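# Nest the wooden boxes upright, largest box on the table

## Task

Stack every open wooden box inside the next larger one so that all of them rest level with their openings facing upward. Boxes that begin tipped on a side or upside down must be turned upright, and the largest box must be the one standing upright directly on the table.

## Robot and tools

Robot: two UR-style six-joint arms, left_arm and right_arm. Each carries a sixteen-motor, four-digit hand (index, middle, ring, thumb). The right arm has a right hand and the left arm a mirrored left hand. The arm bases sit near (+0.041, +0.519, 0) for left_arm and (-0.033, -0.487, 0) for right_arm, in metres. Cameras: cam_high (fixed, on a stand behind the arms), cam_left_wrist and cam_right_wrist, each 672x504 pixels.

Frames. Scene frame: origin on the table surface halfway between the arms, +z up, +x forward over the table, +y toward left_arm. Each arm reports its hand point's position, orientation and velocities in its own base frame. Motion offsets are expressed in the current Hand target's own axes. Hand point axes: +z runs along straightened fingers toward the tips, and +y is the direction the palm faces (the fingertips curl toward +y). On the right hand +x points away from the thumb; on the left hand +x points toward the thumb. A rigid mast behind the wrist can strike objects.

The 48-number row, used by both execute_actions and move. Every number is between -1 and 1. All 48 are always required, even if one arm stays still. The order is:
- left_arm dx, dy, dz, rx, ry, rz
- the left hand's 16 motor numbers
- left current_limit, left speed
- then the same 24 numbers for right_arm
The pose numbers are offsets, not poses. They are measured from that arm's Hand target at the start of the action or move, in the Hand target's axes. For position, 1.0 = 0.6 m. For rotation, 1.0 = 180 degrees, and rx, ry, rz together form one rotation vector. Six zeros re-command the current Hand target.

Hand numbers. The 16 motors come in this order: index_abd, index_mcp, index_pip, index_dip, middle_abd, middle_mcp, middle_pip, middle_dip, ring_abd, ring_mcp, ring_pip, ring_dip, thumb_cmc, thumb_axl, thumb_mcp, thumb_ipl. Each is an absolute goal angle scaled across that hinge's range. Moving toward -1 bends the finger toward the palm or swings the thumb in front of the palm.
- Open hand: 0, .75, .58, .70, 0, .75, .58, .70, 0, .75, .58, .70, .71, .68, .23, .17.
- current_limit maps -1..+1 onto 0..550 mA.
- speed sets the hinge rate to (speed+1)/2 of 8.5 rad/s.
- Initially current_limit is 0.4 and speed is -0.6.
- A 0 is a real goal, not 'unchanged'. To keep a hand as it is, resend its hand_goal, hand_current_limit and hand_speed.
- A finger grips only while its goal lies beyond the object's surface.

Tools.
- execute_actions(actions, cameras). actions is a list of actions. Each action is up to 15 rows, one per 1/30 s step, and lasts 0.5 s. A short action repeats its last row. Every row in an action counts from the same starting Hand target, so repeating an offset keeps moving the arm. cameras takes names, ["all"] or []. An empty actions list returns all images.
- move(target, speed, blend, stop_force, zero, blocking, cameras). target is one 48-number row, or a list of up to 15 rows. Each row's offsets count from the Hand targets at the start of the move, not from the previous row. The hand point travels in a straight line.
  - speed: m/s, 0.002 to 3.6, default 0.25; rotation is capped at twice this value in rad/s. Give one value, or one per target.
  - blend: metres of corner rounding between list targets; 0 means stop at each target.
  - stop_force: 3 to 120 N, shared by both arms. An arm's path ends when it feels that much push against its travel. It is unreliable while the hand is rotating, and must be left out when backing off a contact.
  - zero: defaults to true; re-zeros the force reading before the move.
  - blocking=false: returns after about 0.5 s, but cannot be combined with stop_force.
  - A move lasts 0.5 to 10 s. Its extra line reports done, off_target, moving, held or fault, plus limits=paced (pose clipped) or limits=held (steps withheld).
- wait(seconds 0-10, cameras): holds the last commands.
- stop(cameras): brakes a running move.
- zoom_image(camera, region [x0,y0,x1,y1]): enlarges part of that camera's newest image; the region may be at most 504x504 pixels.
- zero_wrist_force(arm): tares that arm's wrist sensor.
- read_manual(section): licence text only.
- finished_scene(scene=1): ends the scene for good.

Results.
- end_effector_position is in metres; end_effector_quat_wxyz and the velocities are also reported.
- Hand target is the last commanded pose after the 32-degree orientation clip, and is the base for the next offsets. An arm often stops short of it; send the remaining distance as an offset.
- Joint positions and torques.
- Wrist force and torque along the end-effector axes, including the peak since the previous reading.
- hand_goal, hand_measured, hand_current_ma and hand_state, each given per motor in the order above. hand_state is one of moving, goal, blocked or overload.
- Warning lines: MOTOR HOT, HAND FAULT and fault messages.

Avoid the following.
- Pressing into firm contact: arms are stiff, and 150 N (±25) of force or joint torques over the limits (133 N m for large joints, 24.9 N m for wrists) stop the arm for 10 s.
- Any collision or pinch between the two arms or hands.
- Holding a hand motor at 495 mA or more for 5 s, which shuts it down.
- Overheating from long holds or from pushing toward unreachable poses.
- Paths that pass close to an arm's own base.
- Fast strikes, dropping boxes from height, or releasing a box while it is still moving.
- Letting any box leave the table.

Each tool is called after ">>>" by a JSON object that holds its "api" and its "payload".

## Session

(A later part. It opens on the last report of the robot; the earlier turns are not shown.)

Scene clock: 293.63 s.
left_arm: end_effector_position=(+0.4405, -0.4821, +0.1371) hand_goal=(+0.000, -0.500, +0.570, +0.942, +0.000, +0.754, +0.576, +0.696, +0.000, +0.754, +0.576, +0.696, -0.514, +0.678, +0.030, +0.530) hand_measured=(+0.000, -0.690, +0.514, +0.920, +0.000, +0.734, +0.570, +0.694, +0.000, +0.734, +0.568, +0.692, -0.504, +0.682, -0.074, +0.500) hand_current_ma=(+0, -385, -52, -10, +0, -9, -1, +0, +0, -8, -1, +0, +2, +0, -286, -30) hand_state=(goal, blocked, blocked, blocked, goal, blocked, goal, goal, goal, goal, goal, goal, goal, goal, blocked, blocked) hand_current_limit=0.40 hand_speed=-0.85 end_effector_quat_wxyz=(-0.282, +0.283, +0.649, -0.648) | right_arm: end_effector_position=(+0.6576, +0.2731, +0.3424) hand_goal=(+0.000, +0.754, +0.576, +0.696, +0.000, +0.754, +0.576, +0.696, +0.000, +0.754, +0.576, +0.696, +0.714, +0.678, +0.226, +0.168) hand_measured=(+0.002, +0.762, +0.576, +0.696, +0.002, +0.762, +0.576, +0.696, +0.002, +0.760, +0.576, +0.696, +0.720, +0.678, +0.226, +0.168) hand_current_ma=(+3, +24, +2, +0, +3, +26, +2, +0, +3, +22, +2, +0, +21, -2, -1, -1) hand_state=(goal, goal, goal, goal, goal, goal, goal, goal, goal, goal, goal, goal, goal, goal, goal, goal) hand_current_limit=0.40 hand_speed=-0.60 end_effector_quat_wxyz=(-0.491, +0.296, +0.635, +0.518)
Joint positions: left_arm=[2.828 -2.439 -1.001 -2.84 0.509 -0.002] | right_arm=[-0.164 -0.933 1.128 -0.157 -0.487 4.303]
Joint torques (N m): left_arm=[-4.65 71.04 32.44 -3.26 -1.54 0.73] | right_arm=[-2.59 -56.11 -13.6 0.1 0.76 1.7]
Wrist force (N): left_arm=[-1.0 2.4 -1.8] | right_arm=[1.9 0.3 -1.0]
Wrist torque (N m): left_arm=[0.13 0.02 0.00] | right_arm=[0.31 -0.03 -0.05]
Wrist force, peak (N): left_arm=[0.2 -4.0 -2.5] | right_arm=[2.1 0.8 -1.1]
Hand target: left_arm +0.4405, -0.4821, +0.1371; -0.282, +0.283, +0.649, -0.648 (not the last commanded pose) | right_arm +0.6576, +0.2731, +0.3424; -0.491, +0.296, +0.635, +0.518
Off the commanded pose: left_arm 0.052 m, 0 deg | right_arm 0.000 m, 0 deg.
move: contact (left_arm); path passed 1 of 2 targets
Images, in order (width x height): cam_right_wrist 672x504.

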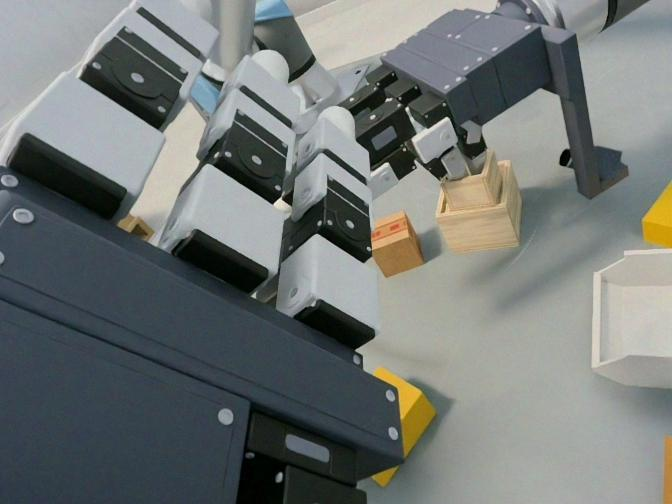

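>>> {"api": "zoom_image", "payload": {"camera": "cam_right_wrist", "region": [484, 160, 520, 214]}}

>>> {"api": "zoom_image", "payload": {"camera": "cam_right_wrist", "region": [430, 190, 470, 220]}}

Scaled by 9.333.

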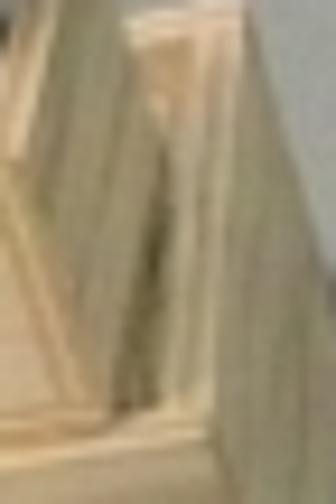

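Scaled by 12.600.

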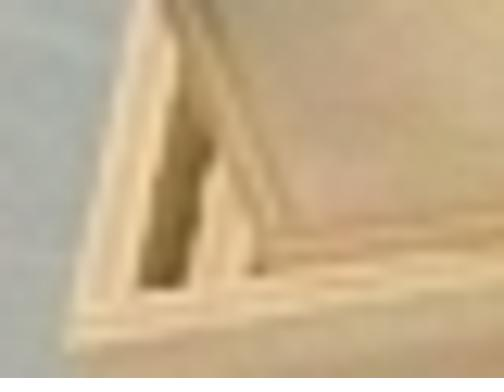

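>>> {"api": "move", "payload": {"target": [[0.0026,-0.005,-0.0021,0,0,0,0,-0.5,0.569,0.942,0,0.754,0.576,0.696,0,0.754,0.576,0.696,-0.514,0.678,0.03,0.53,0.4,-0.85,0,0,0,0,0,0,0,0.754,0.576,0.696,0,0.754,0.576,0.696,0,0.754,0.576,0.696,0.714,0.678,0.226,0.168,0.4,-0.6],[0.0026,0.0868,-0.0021,0,0,0,0,-0.5,0.569,0.942,0,0.754,0.576,0.696,0,0.754,0.576,0.696,-0.514,0.678,0.03,0.53,0.4,-0.85,0,0,0,0,0,0,0,0.754,0.576,0.696,0,0.754,0.576,0.696,0,0.754,0.576,0.696,0.714,0.678,0.226,0.168,0.4,-0.6]], "speed": 0.03, "stop_force": 3.5, "cameras": ["cam_right_wrist"]}}

>>> {"api": "zoom_image", "payload": {"camera": "cam_right_wrist", "region": [430, 140, 525, 255]}}

>>> {"api": "zoom_image", "payload": {"camera": "cam_right_wrist", "region": [484, 160, 520, 214]}}

>>> {"api": "zoom_image", "payload": {"camera": "cam_right_wrist", "region": [430, 190, 470, 220]}}

Scene clock: 300.53 s.
left_arm: end_effector_position=(+0.4404, -0.4802, +0.1357) hand_goal=(+0.000, -0.500, +0.570, +0.942, +0.000, +0.754, +0.576, +0.696, +0.000, +0.754, +0.576, +0.696, -0.514, +0.678, +0.030, +0.530) hand_measured=(+0.000, -0.690, +0.514, +0.920, +0.000, +0.734, +0.570, +0.694, +0.000, +0.734, +0.568, +0.692, -0.504, +0.682, -0.074, +0.500) hand_current_ma=(+0, -385, -52, -10, +0, -9, -1, +0, +0, -8, -1, +0, +2, +0, -286, -31) hand_state=(goal, blocked, blocked, blocked, goal, blocked, goal, goal, goal, goal, goal, goal, goal, goal, blocked, blocked) hand_current_limit=0.40 hand_speed=-0.85 end_effector_quat_wxyz=(-0.282, +0.283, +0.649, -0.648) | right_arm: end_effector_position=(+0.6576, +0.2731, +0.3424) hand_goal=(+0.000, +0.754, +0.576, +0.696, +0.000, +0.754, +0.576, +0.696, +0.000, +0.754, +0.576, +0.696, +0.714, +0.678, +0.226, +0.168) hand_measured=(+0.002, +0.762, +0.576, +0.696, +0.002, +0.762, +0.576, +0.696, +0.002, +0.760, +0.576, +0.696, +0.720, +0.678, +0.226, +0.168) hand_current_ma=(+3, +24, +2, +0, +3, +26, +2, +0, +3, +22, +2, +0, +21, -2, -1, -1) hand_state=(goal, goal, goal, goal, goal, goal, goal, goal, goal, goal, goal, goal, goal, goal, goal, goal) hand_current_limit=0.40 hand_speed=-0.60 end_effector_quat_wxyz=(-0.491, +0.296, +0.635, +0.518)
Joint positions: left_arm=[2.83 -2.437 -1.008 -2.835 0.512 -0.002] | right_arm=[-0.164 -0.933 1.128 -0.157 -0.487 4.303]
Joint torques (N m): left_arm=[-7.88 69.84 31.58 -3.08 -1.25 -0.91] | right_arm=[-2.54 -56.07 -13.19 0.13 0.71 1.68]
Wrist force (N): left_arm=[-0.9 2.7 -2.1] | right_arm=[1.7 0.3 -0.9]
Wrist torque (N m): left_arm=[0.19 0.01 -0.03] | right_arm=[0.30 -0.01 -0.08]
Wrist force, peak (N): left_arm=[0.3 -3.6 -1.4] | right_arm=[2.1 0.3 -1.5]
Hand target: left_arm +0.4404, -0.4802, +0.1357; -0.282, +0.283, +0.648, -0.648 (not the last commanded pose) | right_arm +0.6576, +0.2731, +0.3424; -0.491, +0.296, +0.635, +0.518
Off the commanded pose: left_arm 0.051 m, 0 deg | right_arm 0.000 m, 0 deg.
move: contact (left_arm); path passed 1 of 2 targets
Images, in order (width x height): cam_right_wrist 672x504.

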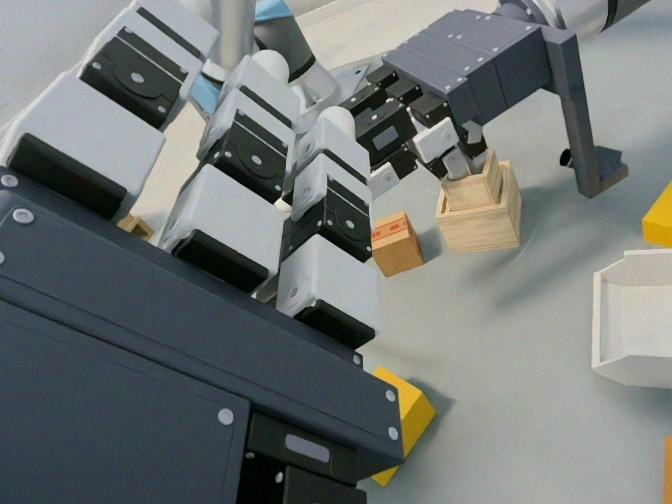

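Scaled by 4.383.

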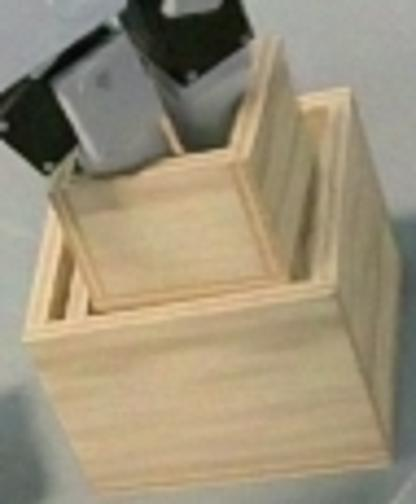

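Scaled by 9.333.

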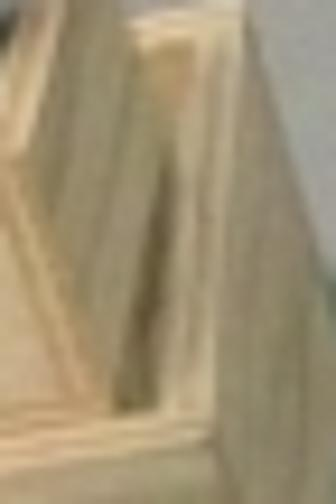

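Scaled by 12.600.

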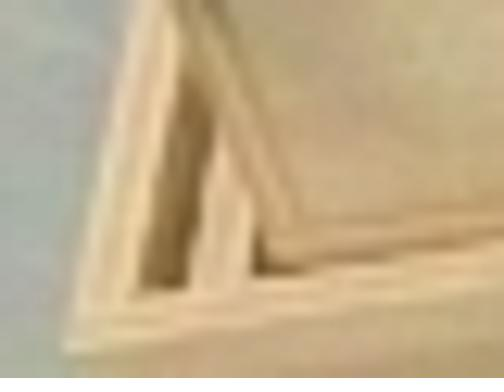

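>>> {"api": "move", "payload": {"target": [-0.0059,-0.006,-0.002,0,-0.0194,0,0,-0.5,0.569,0.942,0,0.754,0.576,0.696,0,0.754,0.576,0.696,-0.514,0.678,0.03,0.53,0.4,-0.85,0,0,0,0,0,0,0,0.754,0.576,0.696,0,0.754,0.576,0.696,0,0.754,0.576,0.696,0.714,0.678,0.226,0.168,0.4,-0.6], "speed": 0.05}}

>>> {"api": "move", "payload": {"target": [0,0.0905,0,0,0,0,0,-0.5,0.569,0.942,0,0.754,0.576,0.696,0,0.754,0.576,0.696,-0.514,0.678,0.03,0.53,0.4,-0.85,0,0,0,0,0,0,0,0.754,0.576,0.696,0,0.754,0.576,0.696,0,0.754,0.576,0.696,0.714,0.678,0.226,0.168,0.4,-0.6], "speed": 0.03, "stop_force": 3.5, "cameras": ["cam_right_wrist"]}}

>>> {"api": "zoom_image", "payload": {"camera": "cam_right_wrist", "region": [430, 140, 525, 255]}}

>>> {"api": "zoom_image", "payload": {"camera": "cam_right_wrist", "region": [484, 160, 520, 214]}}

>>> {"api": "zoom_image", "payload": {"camera": "cam_right_wrist", "region": [430, 190, 470, 220]}}

Scene clock: 305.43 s.
left_arm: end_effector_position=(+0.4436, -0.4820, +0.1393) hand_goal=(+0.000, -0.500, +0.570, +0.942, +0.000, +0.754, +0.576, +0.696, +0.000, +0.754, +0.576, +0.696, -0.514, +0.678, +0.030, +0.530) hand_measured=(+0.000, -0.690, +0.514, +0.920, +0.000, +0.734, +0.570, +0.694, +0.000, +0.734, +0.568, +0.692, -0.504, +0.682, -0.074, +0.500) hand_current_ma=(+0, -385, -52, -10, +0, -9, -1, +0, +0, -8, -1, +0, +2, +0, -286, -31) hand_state=(goal, blocked, blocked, blocked, goal, blocked, goal, goal, goal, goal, goal, goal, goal, goal, blocked, blocked) hand_current_limit=0.40 hand_speed=-0.85 end_effector_quat_wxyz=(-0.263, +0.264, +0.657, -0.656) | right_arm: end_effector_position=(+0.6576, +0.2731, +0.3424) hand_goal=(+0.000, +0.754, +0.576, +0.696, +0.000, +0.754, +0.576, +0.696, +0.000, +0.754, +0.576, +0.696, +0.714, +0.678, +0.226, +0.168) hand_measured=(+0.002, +0.762, +0.576, +0.696, +0.002, +0.762, +0.576, +0.696, +0.002, +0.760, +0.576, +0.696, +0.720, +0.678, +0.226, +0.168) hand_current_ma=(+3, +24, +2, +0, +3, +26, +2, +0, +3, +22, +2, +0, +21, -2, -1, -1) hand_state=(goal, goal, goal, goal, goal, goal, goal, goal, goal, goal, goal, goal, goal, goal, goal, goal) hand_current_limit=0.40 hand_speed=-0.60 end_effector_quat_wxyz=(-0.491, +0.296, +0.635, +0.518)
Joint positions: left_arm=[2.84 -2.409 -1.049 -2.821 0.461 -0.003] | right_arm=[-0.164 -0.933 1.128 -0.157 -0.487 4.303]
Joint torques (N m): left_arm=[6.99 70.28 5.06 1.4 -1.63 -1.36] | right_arm=[-2.97 -55.96 -13.78 0.15 0.64 1.58]
Wrist force (N): left_arm=[-1.2 2.4 -2.0] | right_arm=[1.8 0.3 -1.1]
Wrist torque (N m): left_arm=[0.16 0.04 -0.02] | right_arm=[0.31 -0.02 -0.05]
Wrist force, peak (N): left_arm=[-1.2 2.5 -2.3] | right_arm=[2.3 0.4 -1.3]
Hand target: left_arm +0.4437, -0.4820, +0.1393; -0.263, +0.264, +0.657, -0.656 | right_arm +0.6576, +0.2731, +0.3424; -0.491, +0.296, +0.635, +0.518
Off the commanded pose: left_arm 0.000 m, 0 deg | right_arm 0.000 m, 0 deg.
move: done

Scene clock: 306.77 s.
left_arm: end_effector_position=(+0.4437, -0.4820, +0.1329) hand_goal=(+0.000, -0.500, +0.570, +0.942, +0.000, +0.754, +0.576, +0.696, +0.000, +0.754, +0.576, +0.696, -0.514, +0.678, +0.030, +0.530) hand_measured=(-0.004, -0.690, +0.514, +0.920, +0.000, +0.734, +0.570, +0.694, +0.000, +0.734, +0.568, +0.692, -0.506, +0.682, -0.074, +0.500) hand_current_ma=(+0, -385, -52, -10, +0, -9, -1, +0, +0, -8, -1, +0, +1, +0, -286, -31) hand_state=(goal, blocked, blocked, blocked, goal, blocked, goal, goal, goal, goal, goal, goal, goal, goal, blocked, blocked) hand_current_limit=0.40 hand_speed=-0.85 end_effector_quat_wxyz=(-0.263, +0.264, +0.657, -0.656) | right_arm: end_effector_position=(+0.6576, +0.2731, +0.3424) hand_goal=(+0.000, +0.754, +0.576, +0.696, +0.000, +0.754, +0.576, +0.696, +0.000, +0.754, +0.576, +0.696, +0.714, +0.678, +0.226, +0.168) hand_measured=(+0.002, +0.762, +0.576, +0.696, +0.002, +0.762, +0.576, +0.696, +0.002, +0.760, +0.576, +0.696, +0.720, +0.678, +0.226, +0.168) hand_current_ma=(+3, +24, +2, +0, +3, +26, +2, +0, +3, +22, +2, +0, +21, -2, -1, -1) hand_state=(goal, goal, goal, goal, goal, goal, goal, goal, goal, goal, goal, goal, goal, goal, goal, goal) hand_current_limit=0.40 hand_speed=-0.60 end_effector_quat_wxyz=(-0.491, +0.296, +0.635, +0.518)
Joint positions: left_arm=[2.84 -2.415 -1.057 -2.808 0.461 -0.003] | right_arm=[-0.164 -0.933 1.128 -0.157 -0.487 4.303]
Joint torques (N m): left_arm=[6.16 70.39 32.08 -3.12 -1.21 -1.19] | right_arm=[-2.3 -55.65 -12.99 0.28 0.77 1.84]
Wrist force (N): left_arm=[-1.1 2.5 -2.0] | right_arm=[1.7 0.5 -0.8]
Wrist torque (N m): left_arm=[0.17 0.03 0.01] | right_arm=[0.30 -0.01 -0.06]
Wrist force, peak (N): left_arm=[-1.1 2.6 -2.3] | right_arm=[2.2 0.5 -1.2]
Hand target: left_arm +0.4437, -0.4820, +0.1329; -0.263, +0.264, +0.657, -0.656 (not the last commanded pose) | right_arm +0.6576, +0.2731, +0.3424; -0.491, +0.296, +0.635, +0.518
Off the commanded pose: left_arm 0.048 m, 0 deg | right_arm 0.000 m, 0 deg.
move: contact (left_arm)
Images, in order (width x height): cam_right_wrist 672x504.

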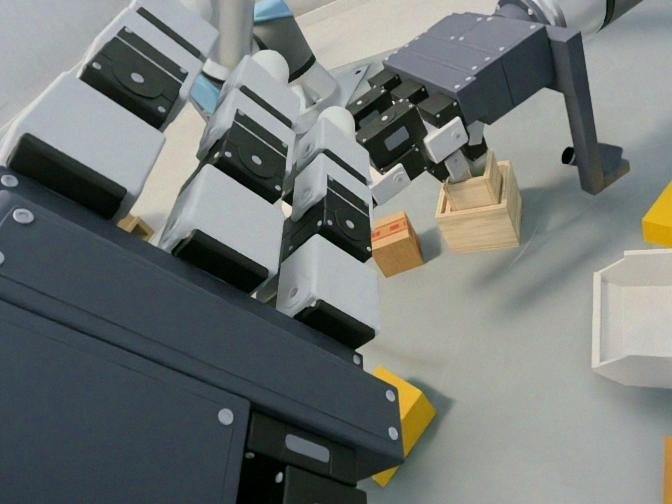

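Scaled by 4.383.

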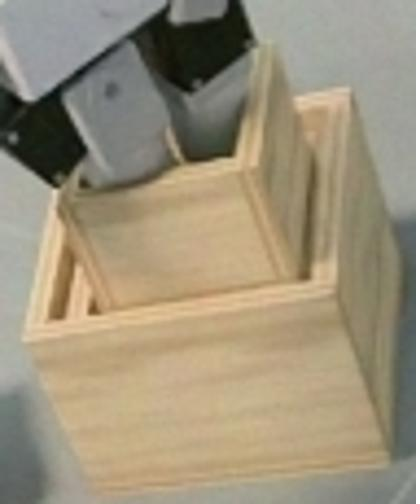

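Scaled by 9.333.

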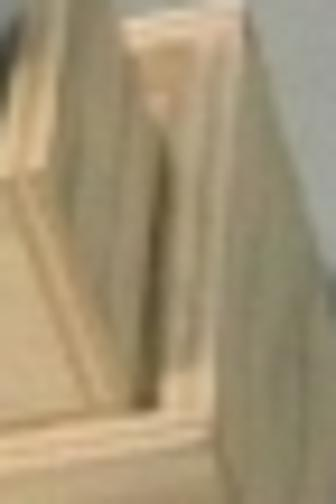

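Scaled by 12.600.

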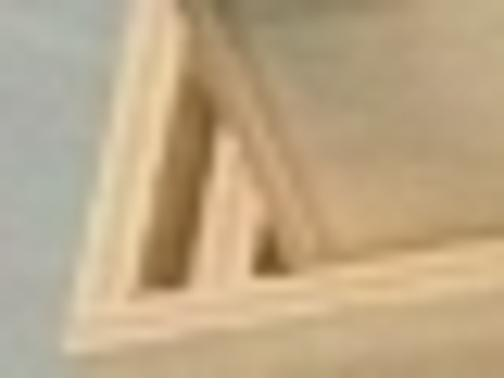

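>>> {"api": "move", "payload": {"target": [[-0.0006,-0.005,0.0018,0,0,0,0,-0.5,0.569,0.942,0,0.754,0.576,0.696,0,0.754,0.576,0.696,-0.514,0.678,0.03,0.53,0.4,-0.85,0,0,0,0,0,0,0,0.754,0.576,0.696,0,0.754,0.576,0.696,0,0.754,0.576,0.696,0.714,0.678,0.226,0.168,0.4,-0.6],[-0.0006,0.0798,0.0018,0,0,0,0,-0.5,0.569,0.942,0,0.754,0.576,0.696,0,0.754,0.576,0.696,-0.514,0.678,0.03,0.53,0.4,-0.85,0,0,0,0,0,0,0,0.754,0.576,0.696,0,0.754,0.576,0.696,0,0.754,0.576,0.696,0.714,0.678,0.226,0.168,0.4,-0.6]], "speed": 0.03, "stop_force": 3.5, "cameras": ["cam_right_wrist"]}}

>>> {"api": "zoom_image", "payload": {"camera": "cam_right_wrist", "region": [430, 140, 525, 255]}}

>>> {"api": "zoom_image", "payload": {"camera": "cam_right_wrist", "region": [484, 160, 520, 214]}}

>>> {"api": "zoom_image", "payload": {"camera": "cam_right_wrist", "region": [430, 190, 470, 220]}}

Scene clock: 309.87 s.
left_arm: end_effector_position=(+0.4432, -0.4830, +0.1316) hand_goal=(+0.000, -0.500, +0.570, +0.942, +0.000, +0.754, +0.576, +0.696, +0.000, +0.754, +0.576, +0.696, -0.514, +0.678, +0.030, +0.530) hand_measured=(-0.006, -0.690, +0.514, +0.920, +0.000, +0.734, +0.570, +0.694, +0.000, +0.734, +0.568, +0.692, -0.508, +0.682, -0.074, +0.500) hand_current_ma=(-1, -385, -52, -10, +0, -9, -1, +0, +0, -8, -1, +0, +1, +0, -286, -31) hand_state=(goal, blocked, blocked, blocked, goal, blocked, goal, goal, goal, goal, goal, goal, goal, goal, blocked, blocked) hand_current_limit=0.40 hand_speed=-0.85 end_effector_quat_wxyz=(-0.262, +0.264, +0.657, -0.656) | right_arm: end_effector_position=(+0.6576, +0.2731, +0.3424) hand_goal=(+0.000, +0.754, +0.576, +0.696, +0.000, +0.754, +0.576, +0.696, +0.000, +0.754, +0.576, +0.696, +0.714, +0.678, +0.226, +0.168) hand_measured=(+0.002, +0.762, +0.576, +0.696, +0.002, +0.762, +0.576, +0.696, +0.002, +0.760, +0.576, +0.696, +0.720, +0.678, +0.226, +0.168) hand_current_ma=(+3, +24, +2, +0, +3, +26, +2, +0, +3, +22, +2, +0, +21, -2, -1, -1) hand_state=(goal, goal, goal, goal, goal, goal, goal, goal, goal, goal, goal, goal, goal, goal, goal, goal) hand_current_limit=0.40 hand_speed=-0.60 end_effector_quat_wxyz=(-0.491, +0.296, +0.635, +0.518)
Joint positions: left_arm=[2.839 -2.416 -1.058 -2.805 0.46 -0.003] | right_arm=[-0.164 -0.933 1.128 -0.157 -0.487 4.303]
Joint torques (N m): left_arm=[3.68 69.91 32.38 -3.08 0.69 -1.24] | right_arm=[-1.76 -56.01 -13.82 0.33 0.61 1.67]
Wrist force (N): left_arm=[-1.2 2.6 -2.0] | right_arm=[1.8 0.6 -1.3]
Wrist torque (N m): left_arm=[0.18 0.04 0.00] | right_arm=[0.36 -0.01 -0.06]
Wrist force, peak (N): left_arm=[-1.7 -5.7 -1.3] | right_arm=[2.1 0.4 -1.4]
Hand target: left_arm +0.4433, -0.4830, +0.1316; -0.262, +0.264, +0.657, -0.656 (not the last commanded pose) | right_arm +0.6576, +0.2731, +0.3424; -0.491, +0.296, +0.635, +0.518
Off the commanded pose: left_arm 0.047 m, 0 deg | right_arm 0.000 m, 0 deg.
move: contact (left_arm); path passed 1 of 2 targets
Images, in order (width x height): cam_right_wrist 672x504.

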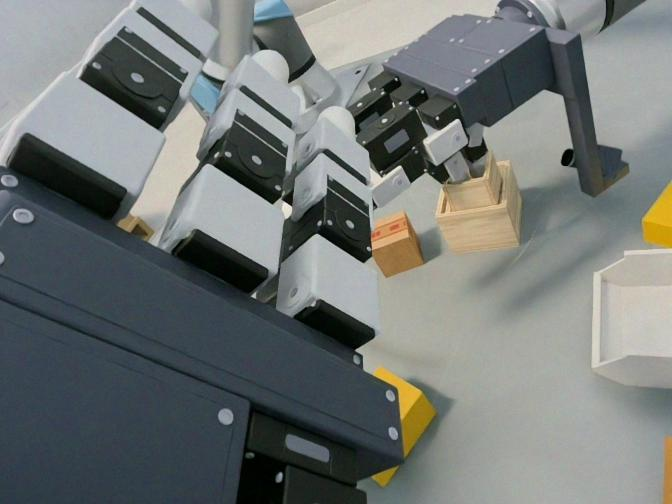

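Scaled by 4.383.

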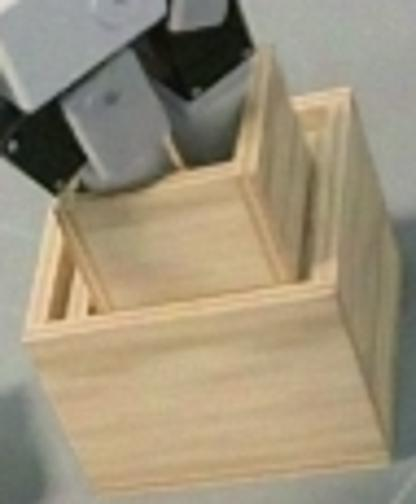

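Scaled by 9.333.

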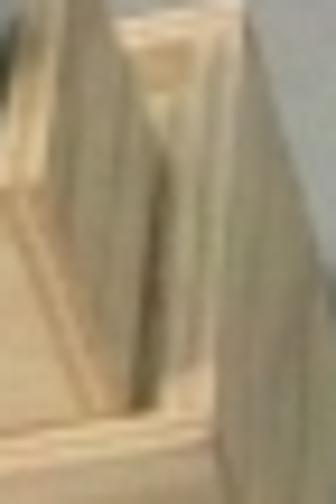

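Scaled by 12.600.

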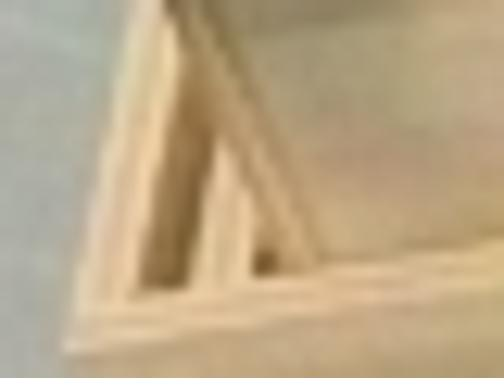

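>>> {"api": "move", "payload": {"target": [[-0.0014,-0.005,0.0014,0,0,0,0,-0.5,0.569,0.942,0,0.754,0.576,0.696,0,0.754,0.576,0.696,-0.514,0.678,0.03,0.53,0.4,-0.85,0,0,0,0,0,0,0,0.754,0.576,0.696,0,0.754,0.576,0.696,0,0.754,0.576,0.696,0.714,0.678,0.226,0.168,0.4,-0.6],[-0.0014,0.0777,0.0014,0,0,0,0,-0.5,0.569,0.942,0,0.754,0.576,0.696,0,0.754,0.576,0.696,-0.514,0.678,0.03,0.53,0.4,-0.85,0,0,0,0,0,0,0,0.754,0.576,0.696,0,0.754,0.576,0.696,0,0.754,0.576,0.696,0.714,0.678,0.226,0.168,0.4,-0.6]], "speed": 0.03, "stop_force": 3.5, "cameras": ["cam_right_wrist"]}}

>>> {"api": "zoom_image", "payload": {"camera": "cam_right_wrist", "region": [430, 140, 525, 255]}}

>>> {"api": "zoom_image", "payload": {"camera": "cam_right_wrist", "region": [484, 160, 520, 214]}}

>>> {"api": "zoom_image", "payload": {"camera": "cam_right_wrist", "region": [430, 190, 470, 220]}}

Scene clock: 313.33 s.
left_arm: end_effector_position=(+0.4434, -0.4841, +0.1306) hand_goal=(+0.000, -0.500, +0.570, +0.942, +0.000, +0.754, +0.576, +0.696, +0.000, +0.754, +0.576, +0.696, -0.514, +0.678, +0.030, +0.530) hand_measured=(-0.006, -0.690, +0.514, +0.920, +0.000, +0.734, +0.570, +0.694, +0.000, +0.734, +0.568, +0.692, -0.508, +0.682, -0.074, +0.500) hand_current_ma=(-1, -385, -52, -10, +0, -9, -1, +0, +0, -8, -1, +0, +1, +0, -282, -31) hand_state=(goal, blocked, blocked, blocked, goal, blocked, goal, goal, goal, goal, goal, goal, goal, goal, blocked, blocked) hand_current_limit=0.40 hand_speed=-0.85 end_effector_quat_wxyz=(-0.262, +0.264, +0.657, -0.656) | right_arm: end_effector_position=(+0.6576, +0.2731, +0.3424) hand_goal=(+0.000, +0.754, +0.576, +0.696, +0.000, +0.754, +0.576, +0.696, +0.000, +0.754, +0.576, +0.696, +0.714, +0.678, +0.226, +0.168) hand_measured=(+0.002, +0.762, +0.576, +0.696, +0.002, +0.762, +0.576, +0.696, +0.002, +0.760, +0.576, +0.696, +0.720, +0.678, +0.226, +0.168) hand_current_ma=(+3, +24, +2, +0, +3, +26, +2, +0, +3, +22, +2, +0, +21, -2, -1, -1) hand_state=(goal, goal, goal, goal, goal, goal, goal, goal, goal, goal, goal, goal, goal, goal, goal, goal) hand_current_limit=0.40 hand_speed=-0.60 end_effector_quat_wxyz=(-0.491, +0.296, +0.635, +0.518)
Joint positions: left_arm=[2.837 -2.418 -1.056 -2.804 0.458 -0.003] | right_arm=[-0.164 -0.933 1.128 -0.157 -0.487 4.303]
Joint torques (N m): left_arm=[4.01 70.04 31.58 -3.05 0.75 -1.06] | right_arm=[-2.02 -55.44 -13.6 0.25 0.6 1.66]
Wrist force (N): left_arm=[-0.9 2.0 -1.9] | right_arm=[1.9 0.5 -1.3]
Wrist torque (N m): left_arm=[0.09 0.01 0.04] | right_arm=[0.36 -0.01 -0.05]
Wrist force, peak (N): left_arm=[-1.7 -5.9 -2.4] | right_arm=[2.2 0.4 -1.3]
Hand target: left_arm +0.4434, -0.4841, +0.1306; -0.262, +0.264, +0.657, -0.656 (not the last commanded pose) | right_arm +0.6576, +0.2731, +0.3424; -0.491, +0.296, +0.635, +0.518
Off the commanded pose: left_arm 0.046 m, 0 deg | right_arm 0.000 m, 0 deg.
move: contact (left_arm); path passed 1 of 2 targets
Images, in order (width x height): cam_right_wrist 672x504.

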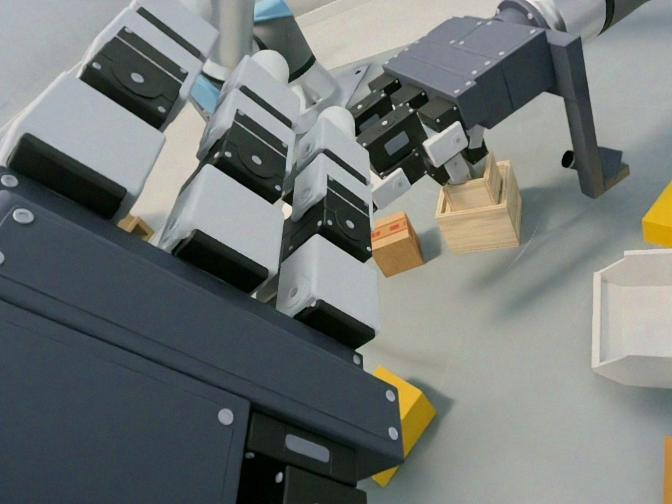

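Scaled by 4.383.

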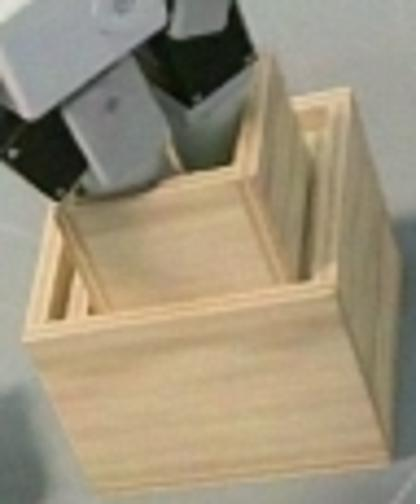

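Scaled by 9.333.

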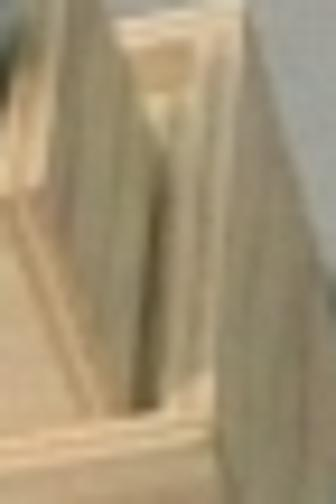

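Scaled by 12.600.

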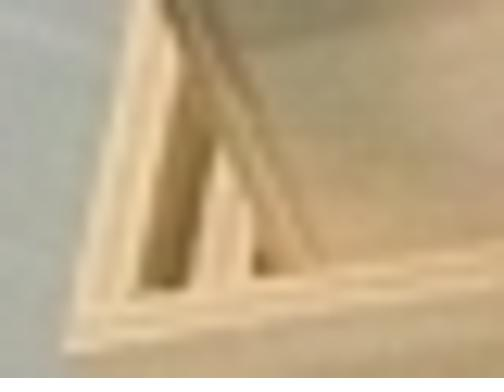

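>>> {"api": "zoom_image", "payload": {"camera": "cam_right_wrist", "region": [435, 145, 505, 215]}}

>>> {"api": "zoom_image", "payload": {"camera": "cam_high", "region": [345, 180, 390, 230]}}

Scaled by 7.200.

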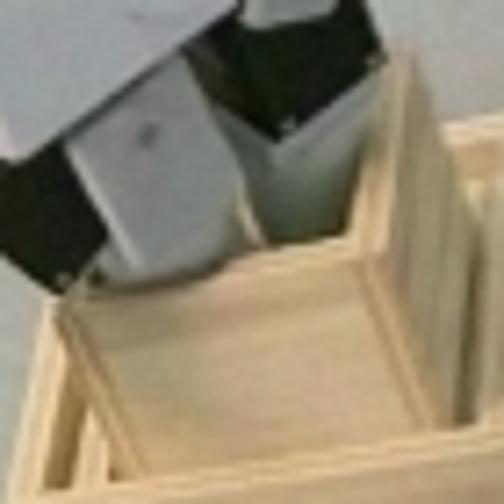

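This scene's latest camera images include none from cam_high. They are from: cam_right_wrist. cam_high's image comes with the result of a call that names it in "cameras".

>>> {"api": "wait", "payload": {"seconds": 0.1, "cameras": ["all"]}}

>>> {"api": "zoom_image", "payload": {"camera": "cam_high", "region": [335, 180, 405, 280]}}

>>> {"api": "zoom_image", "payload": {"camera": "cam_right_wrist", "region": [540, 100, 672, 260]}}

Scene clock: 325.23 s.
left_arm: end_effector_position=(+0.4434, -0.4841, +0.1306) hand_goal=(+0.000, -0.500, +0.570, +0.942, +0.000, +0.754, +0.576, +0.696, +0.000, +0.754, +0.576, +0.696, -0.514, +0.678, +0.030, +0.530) hand_measured=(-0.006, -0.690, +0.514, +0.920, +0.000, +0.734, +0.570, +0.694, +0.000, +0.734, +0.568, +0.692, -0.508, +0.682, -0.074, +0.500) hand_current_ma=(-1, -385, -52, -10, +0, -9, -1, +0, +0, -8, -1, +0, +1, +0, -282, -31) hand_state=(goal, blocked, blocked, blocked, goal, blocked, goal, goal, goal, goal, goal, goal, goal, goal, blocked, blocked) hand_current_limit=0.40 hand_speed=-0.85 end_effector_quat_wxyz=(-0.262, +0.264, +0.657, -0.656) | right_arm: end_effector_position=(+0.6576, +0.2731, +0.3424) hand_goal=(+0.000, +0.754, +0.576, +0.696, +0.000, +0.754, +0.576, +0.696, +0.000, +0.754, +0.576, +0.696, +0.714, +0.678, +0.226, +0.168) hand_measured=(+0.002, +0.762, +0.576, +0.696, +0.002, +0.762, +0.576, +0.696, +0.002, +0.760, +0.576, +0.696, +0.720, +0.678, +0.226, +0.168) hand_current_ma=(+3, +24, +2, +0, +3, +26, +2, +0, +3, +22, +2, +0, +21, -2, -1, -1) hand_state=(goal, goal, goal, goal, goal, goal, goal, goal, goal, goal, goal, goal, goal, goal, goal, goal) hand_current_limit=0.40 hand_speed=-0.60 end_effector_quat_wxyz=(-0.491, +0.296, +0.635, +0.518)
Joint positions: left_arm=[2.837 -2.418 -1.056 -2.804 0.458 -0.003] | right_arm=[-0.164 -0.933 1.128 -0.157 -0.487 4.303]
Joint torques (N m): left_arm=[6.05 70.05 32.03 -3.12 1.23 -1.2] | right_arm=[-1.94 -55.59 -13.66 0.29 0.51 1.33]
Wrist force (N): left_arm=[-1.0 2.3 -2.0] | right_arm=[1.6 0.3 -1.2]
Wrist torque (N m): left_arm=[0.14 0.03 0.02] | right_arm=[0.32 0.00 -0.08]
Wrist force, peak (N): left_arm=[-1.0 2.8 -2.2] | right_arm=[2.1 0.5 -1.4]
Hand target: left_arm +0.4434, -0.4841, +0.1306; -0.262, +0.264, +0.657, -0.656 (not the last commanded pose) | right_arm +0.6576, +0.2731, +0.3424; -0.491, +0.296, +0.635, +0.518
Off the commanded pose: left_arm 0.046 m, 0 deg | right_arm 0.000 m, 0 deg.
wait: 0.10 s; at rest from the start

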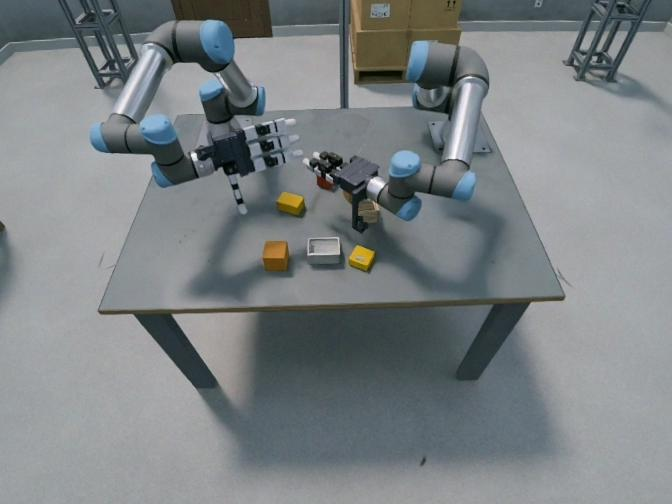

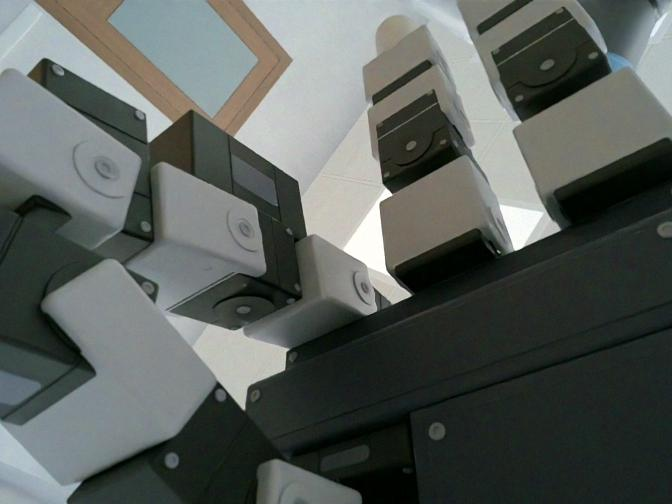

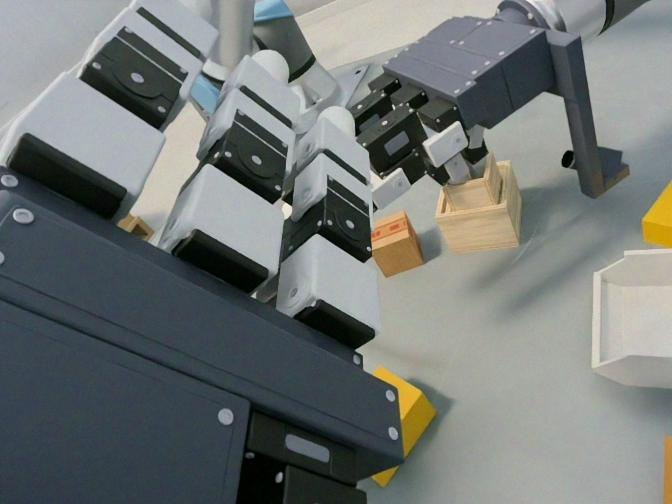

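Scaled by 5.040.

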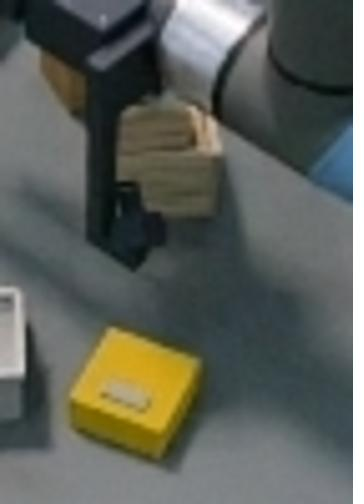

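Scaled by 3.150.

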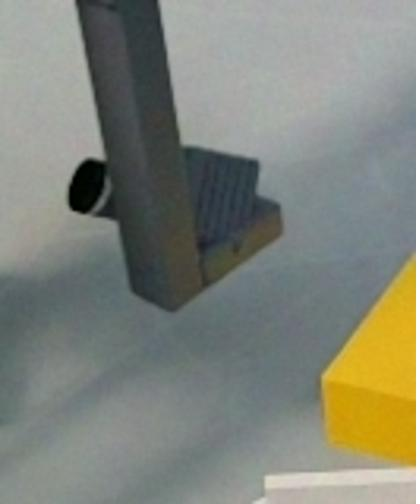

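>>> {"api": "zoom_image", "payload": {"camera": "cam_high", "region": [352, 192, 388, 228]}}

>>> {"api": "zoom_image", "payload": {"camera": "cam_right_wrist", "region": [435, 145, 525, 250]}}

Scaled by 14.000.

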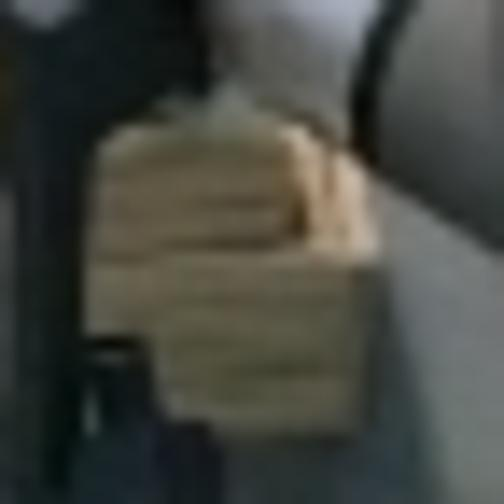

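Scaled by 4.800.

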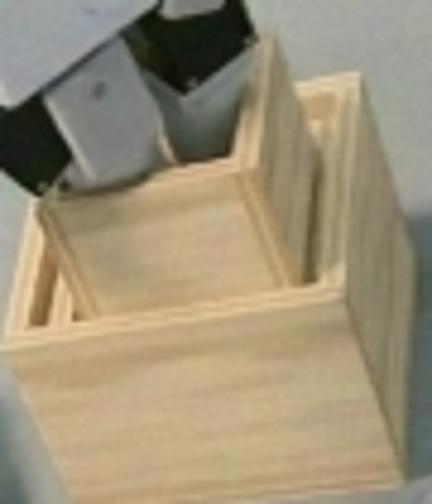

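>>> {"api": "move", "payload": {"target": [0,-0.049,0,0,0,0,0,-0.5,0.569,0.942,0,0.754,0.576,0.696,0,0.754,0.576,0.696,-0.514,0.678,0.03,0.53,0.4,-0.85,0,0,0,0,0,0,0,0.754,0.576,0.696,0,0.754,0.576,0.696,0,0.754,0.576,0.696,0.714,0.678,0.226,0.168,0.4,-0.6], "speed": 0.08, "cameras": ["cam_high","cam_right_wrist"]}}

>>> {"api": "zoom_image", "payload": {"camera": "cam_right_wrist", "region": [435, 125, 505, 205]}}

>>> {"api": "zoom_image", "payload": {"camera": "cam_right_wrist", "region": [430, 155, 525, 255]}}

>>> {"api": "zoom_image", "payload": {"camera": "cam_high", "region": [345, 180, 393, 232]}}

Scene clock: 332.80 s.
left_arm: end_effector_position=(+0.4433, -0.4841, +0.1599) hand_goal=(+0.000, -0.500, +0.570, +0.942, +0.000, +0.754, +0.576, +0.696, +0.000, +0.754, +0.576, +0.696, -0.514, +0.678, +0.030, +0.530) hand_measured=(-0.006, -0.690, +0.514, +0.920, +0.000, +0.734, +0.570, +0.694, +0.000, +0.734, +0.568, +0.692, -0.508, +0.682, -0.074, +0.500) hand_current_ma=(-1, -385, -52, -10, +0, -9, -1, +0, +0, -8, -1, +0, +1, +0, -282, -31) hand_state=(goal, blocked, blocked, blocked, goal, blocked, goal, goal, goal, goal, goal, goal, goal, goal, blocked, blocked) hand_current_limit=0.40 hand_speed=-0.85 end_effector_quat_wxyz=(-0.262, +0.264, +0.657, -0.656) | right_arm: end_effector_position=(+0.6576, +0.2731, +0.3424) hand_goal=(+0.000, +0.754, +0.576, +0.696, +0.000, +0.754, +0.576, +0.696, +0.000, +0.754, +0.576, +0.696, +0.714, +0.678, +0.226, +0.168) hand_measured=(+0.002, +0.762, +0.576, +0.696, +0.002, +0.762, +0.576, +0.696, +0.002, +0.760, +0.576, +0.696, +0.720, +0.678, +0.226, +0.168) hand_current_ma=(+3, +24, +2, +0, +3, +26, +2, +0, +3, +22, +2, +0, +21, -2, -1, -1) hand_state=(goal, goal, goal, goal, goal, goal, goal, goal, goal, goal, goal, goal, goal, goal, goal, goal) hand_current_limit=0.40 hand_speed=-0.60 end_effector_quat_wxyz=(-0.491, +0.296, +0.635, +0.518)
Joint positions: left_arm=[2.837 -2.394 -1.022 -2.863 0.458 -0.003] | right_arm=[-0.164 -0.933 1.128 -0.157 -0.487 4.303]
Joint torques (N m): left_arm=[-6.22 69.38 32.74 -3.23 0.09 1.33] | right_arm=[-1.09 -55.98 -13.4 0.5 0.44 1.5]
Wrist force (N): left_arm=[-1.1 2.5 -2.2] | right_arm=[1.9 0.4 -1.2]
Wrist torque (N m): left_arm=[0.19 0.04 0.01] | right_arm=[0.32 -0.02 -0.05]
Wrist force, peak (N): left_arm=[-1.4 2.6 -2.2] | right_arm=[2.0 0.8 -1.2]
Hand target: left_arm +0.4433, -0.4841, +0.1600; -0.262, +0.264, +0.657, -0.656 | right_arm +0.6576, +0.2731, +0.3424; -0.491, +0.296, +0.635, +0.518
Off the commanded pose: left_arm 0.000 m, 0 deg | right_arm 0.000 m, 0 deg.
move: done
Images, in order (width x height): cam_high 672x504, cam_right_wrist 672x504.

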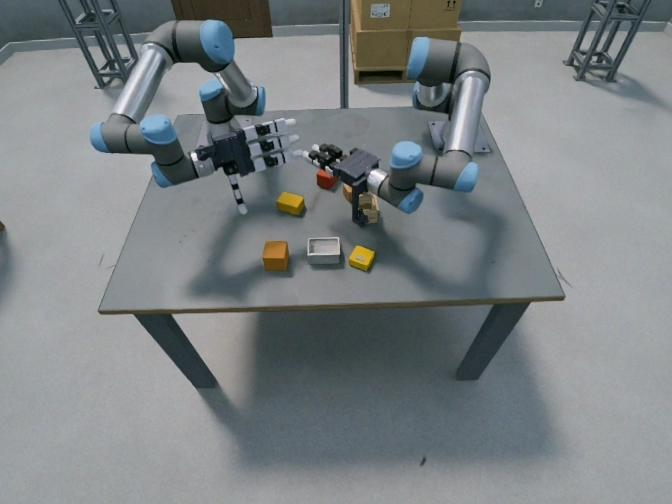

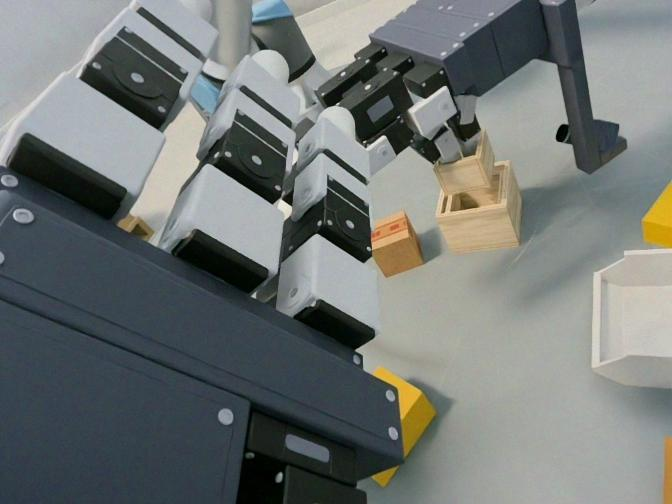

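Scaled by 6.300.

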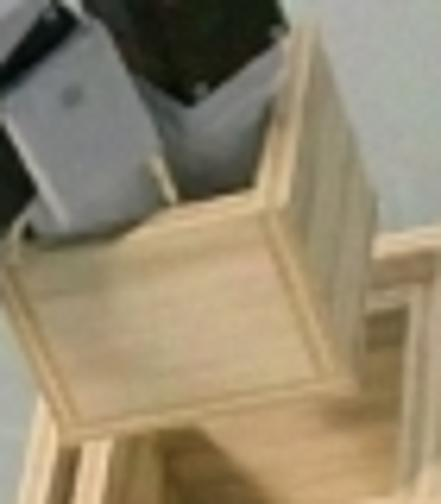

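Scaled by 5.040.

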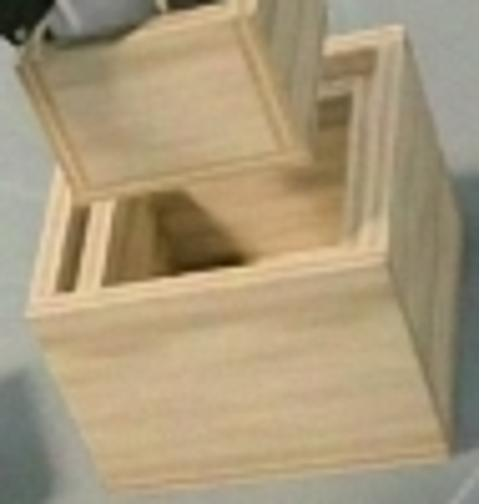

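Scaled by 9.692.

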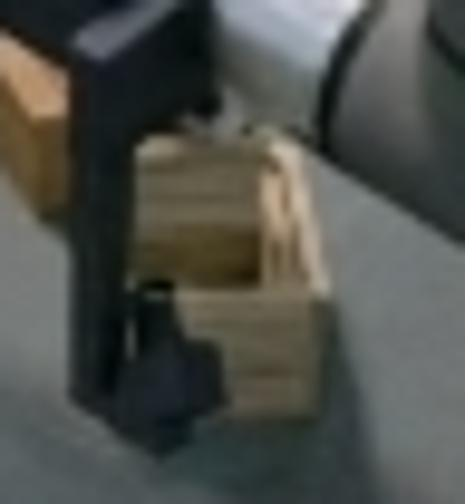

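>>> {"api": "zoom_image", "payload": {"camera": "cam_right_wrist", "region": [432, 180, 482, 222]}}

>>> {"api": "zoom_image", "payload": {"camera": "cam_right_wrist", "region": [478, 152, 520, 212]}}

Scaled by 10.080.

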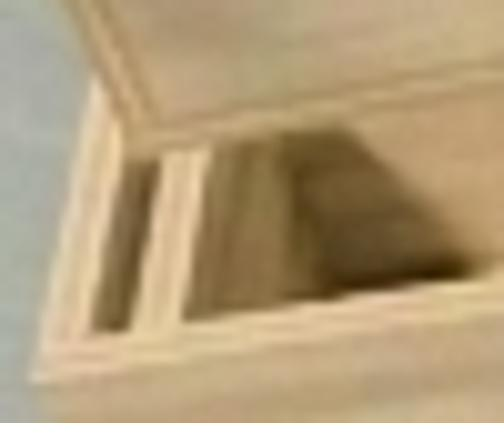

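Scaled by 8.400.

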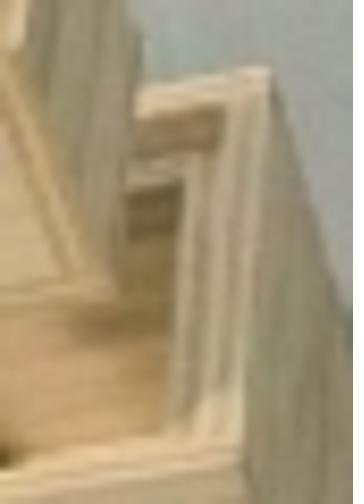

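>>> {"api": "zoom_image", "payload": {"camera": "cam_high", "region": [354, 190, 384, 226]}}

Scaled by 14.000.

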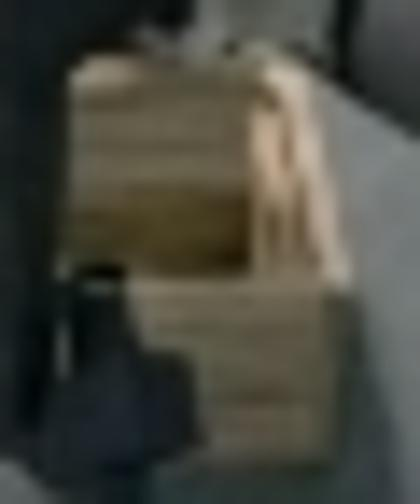

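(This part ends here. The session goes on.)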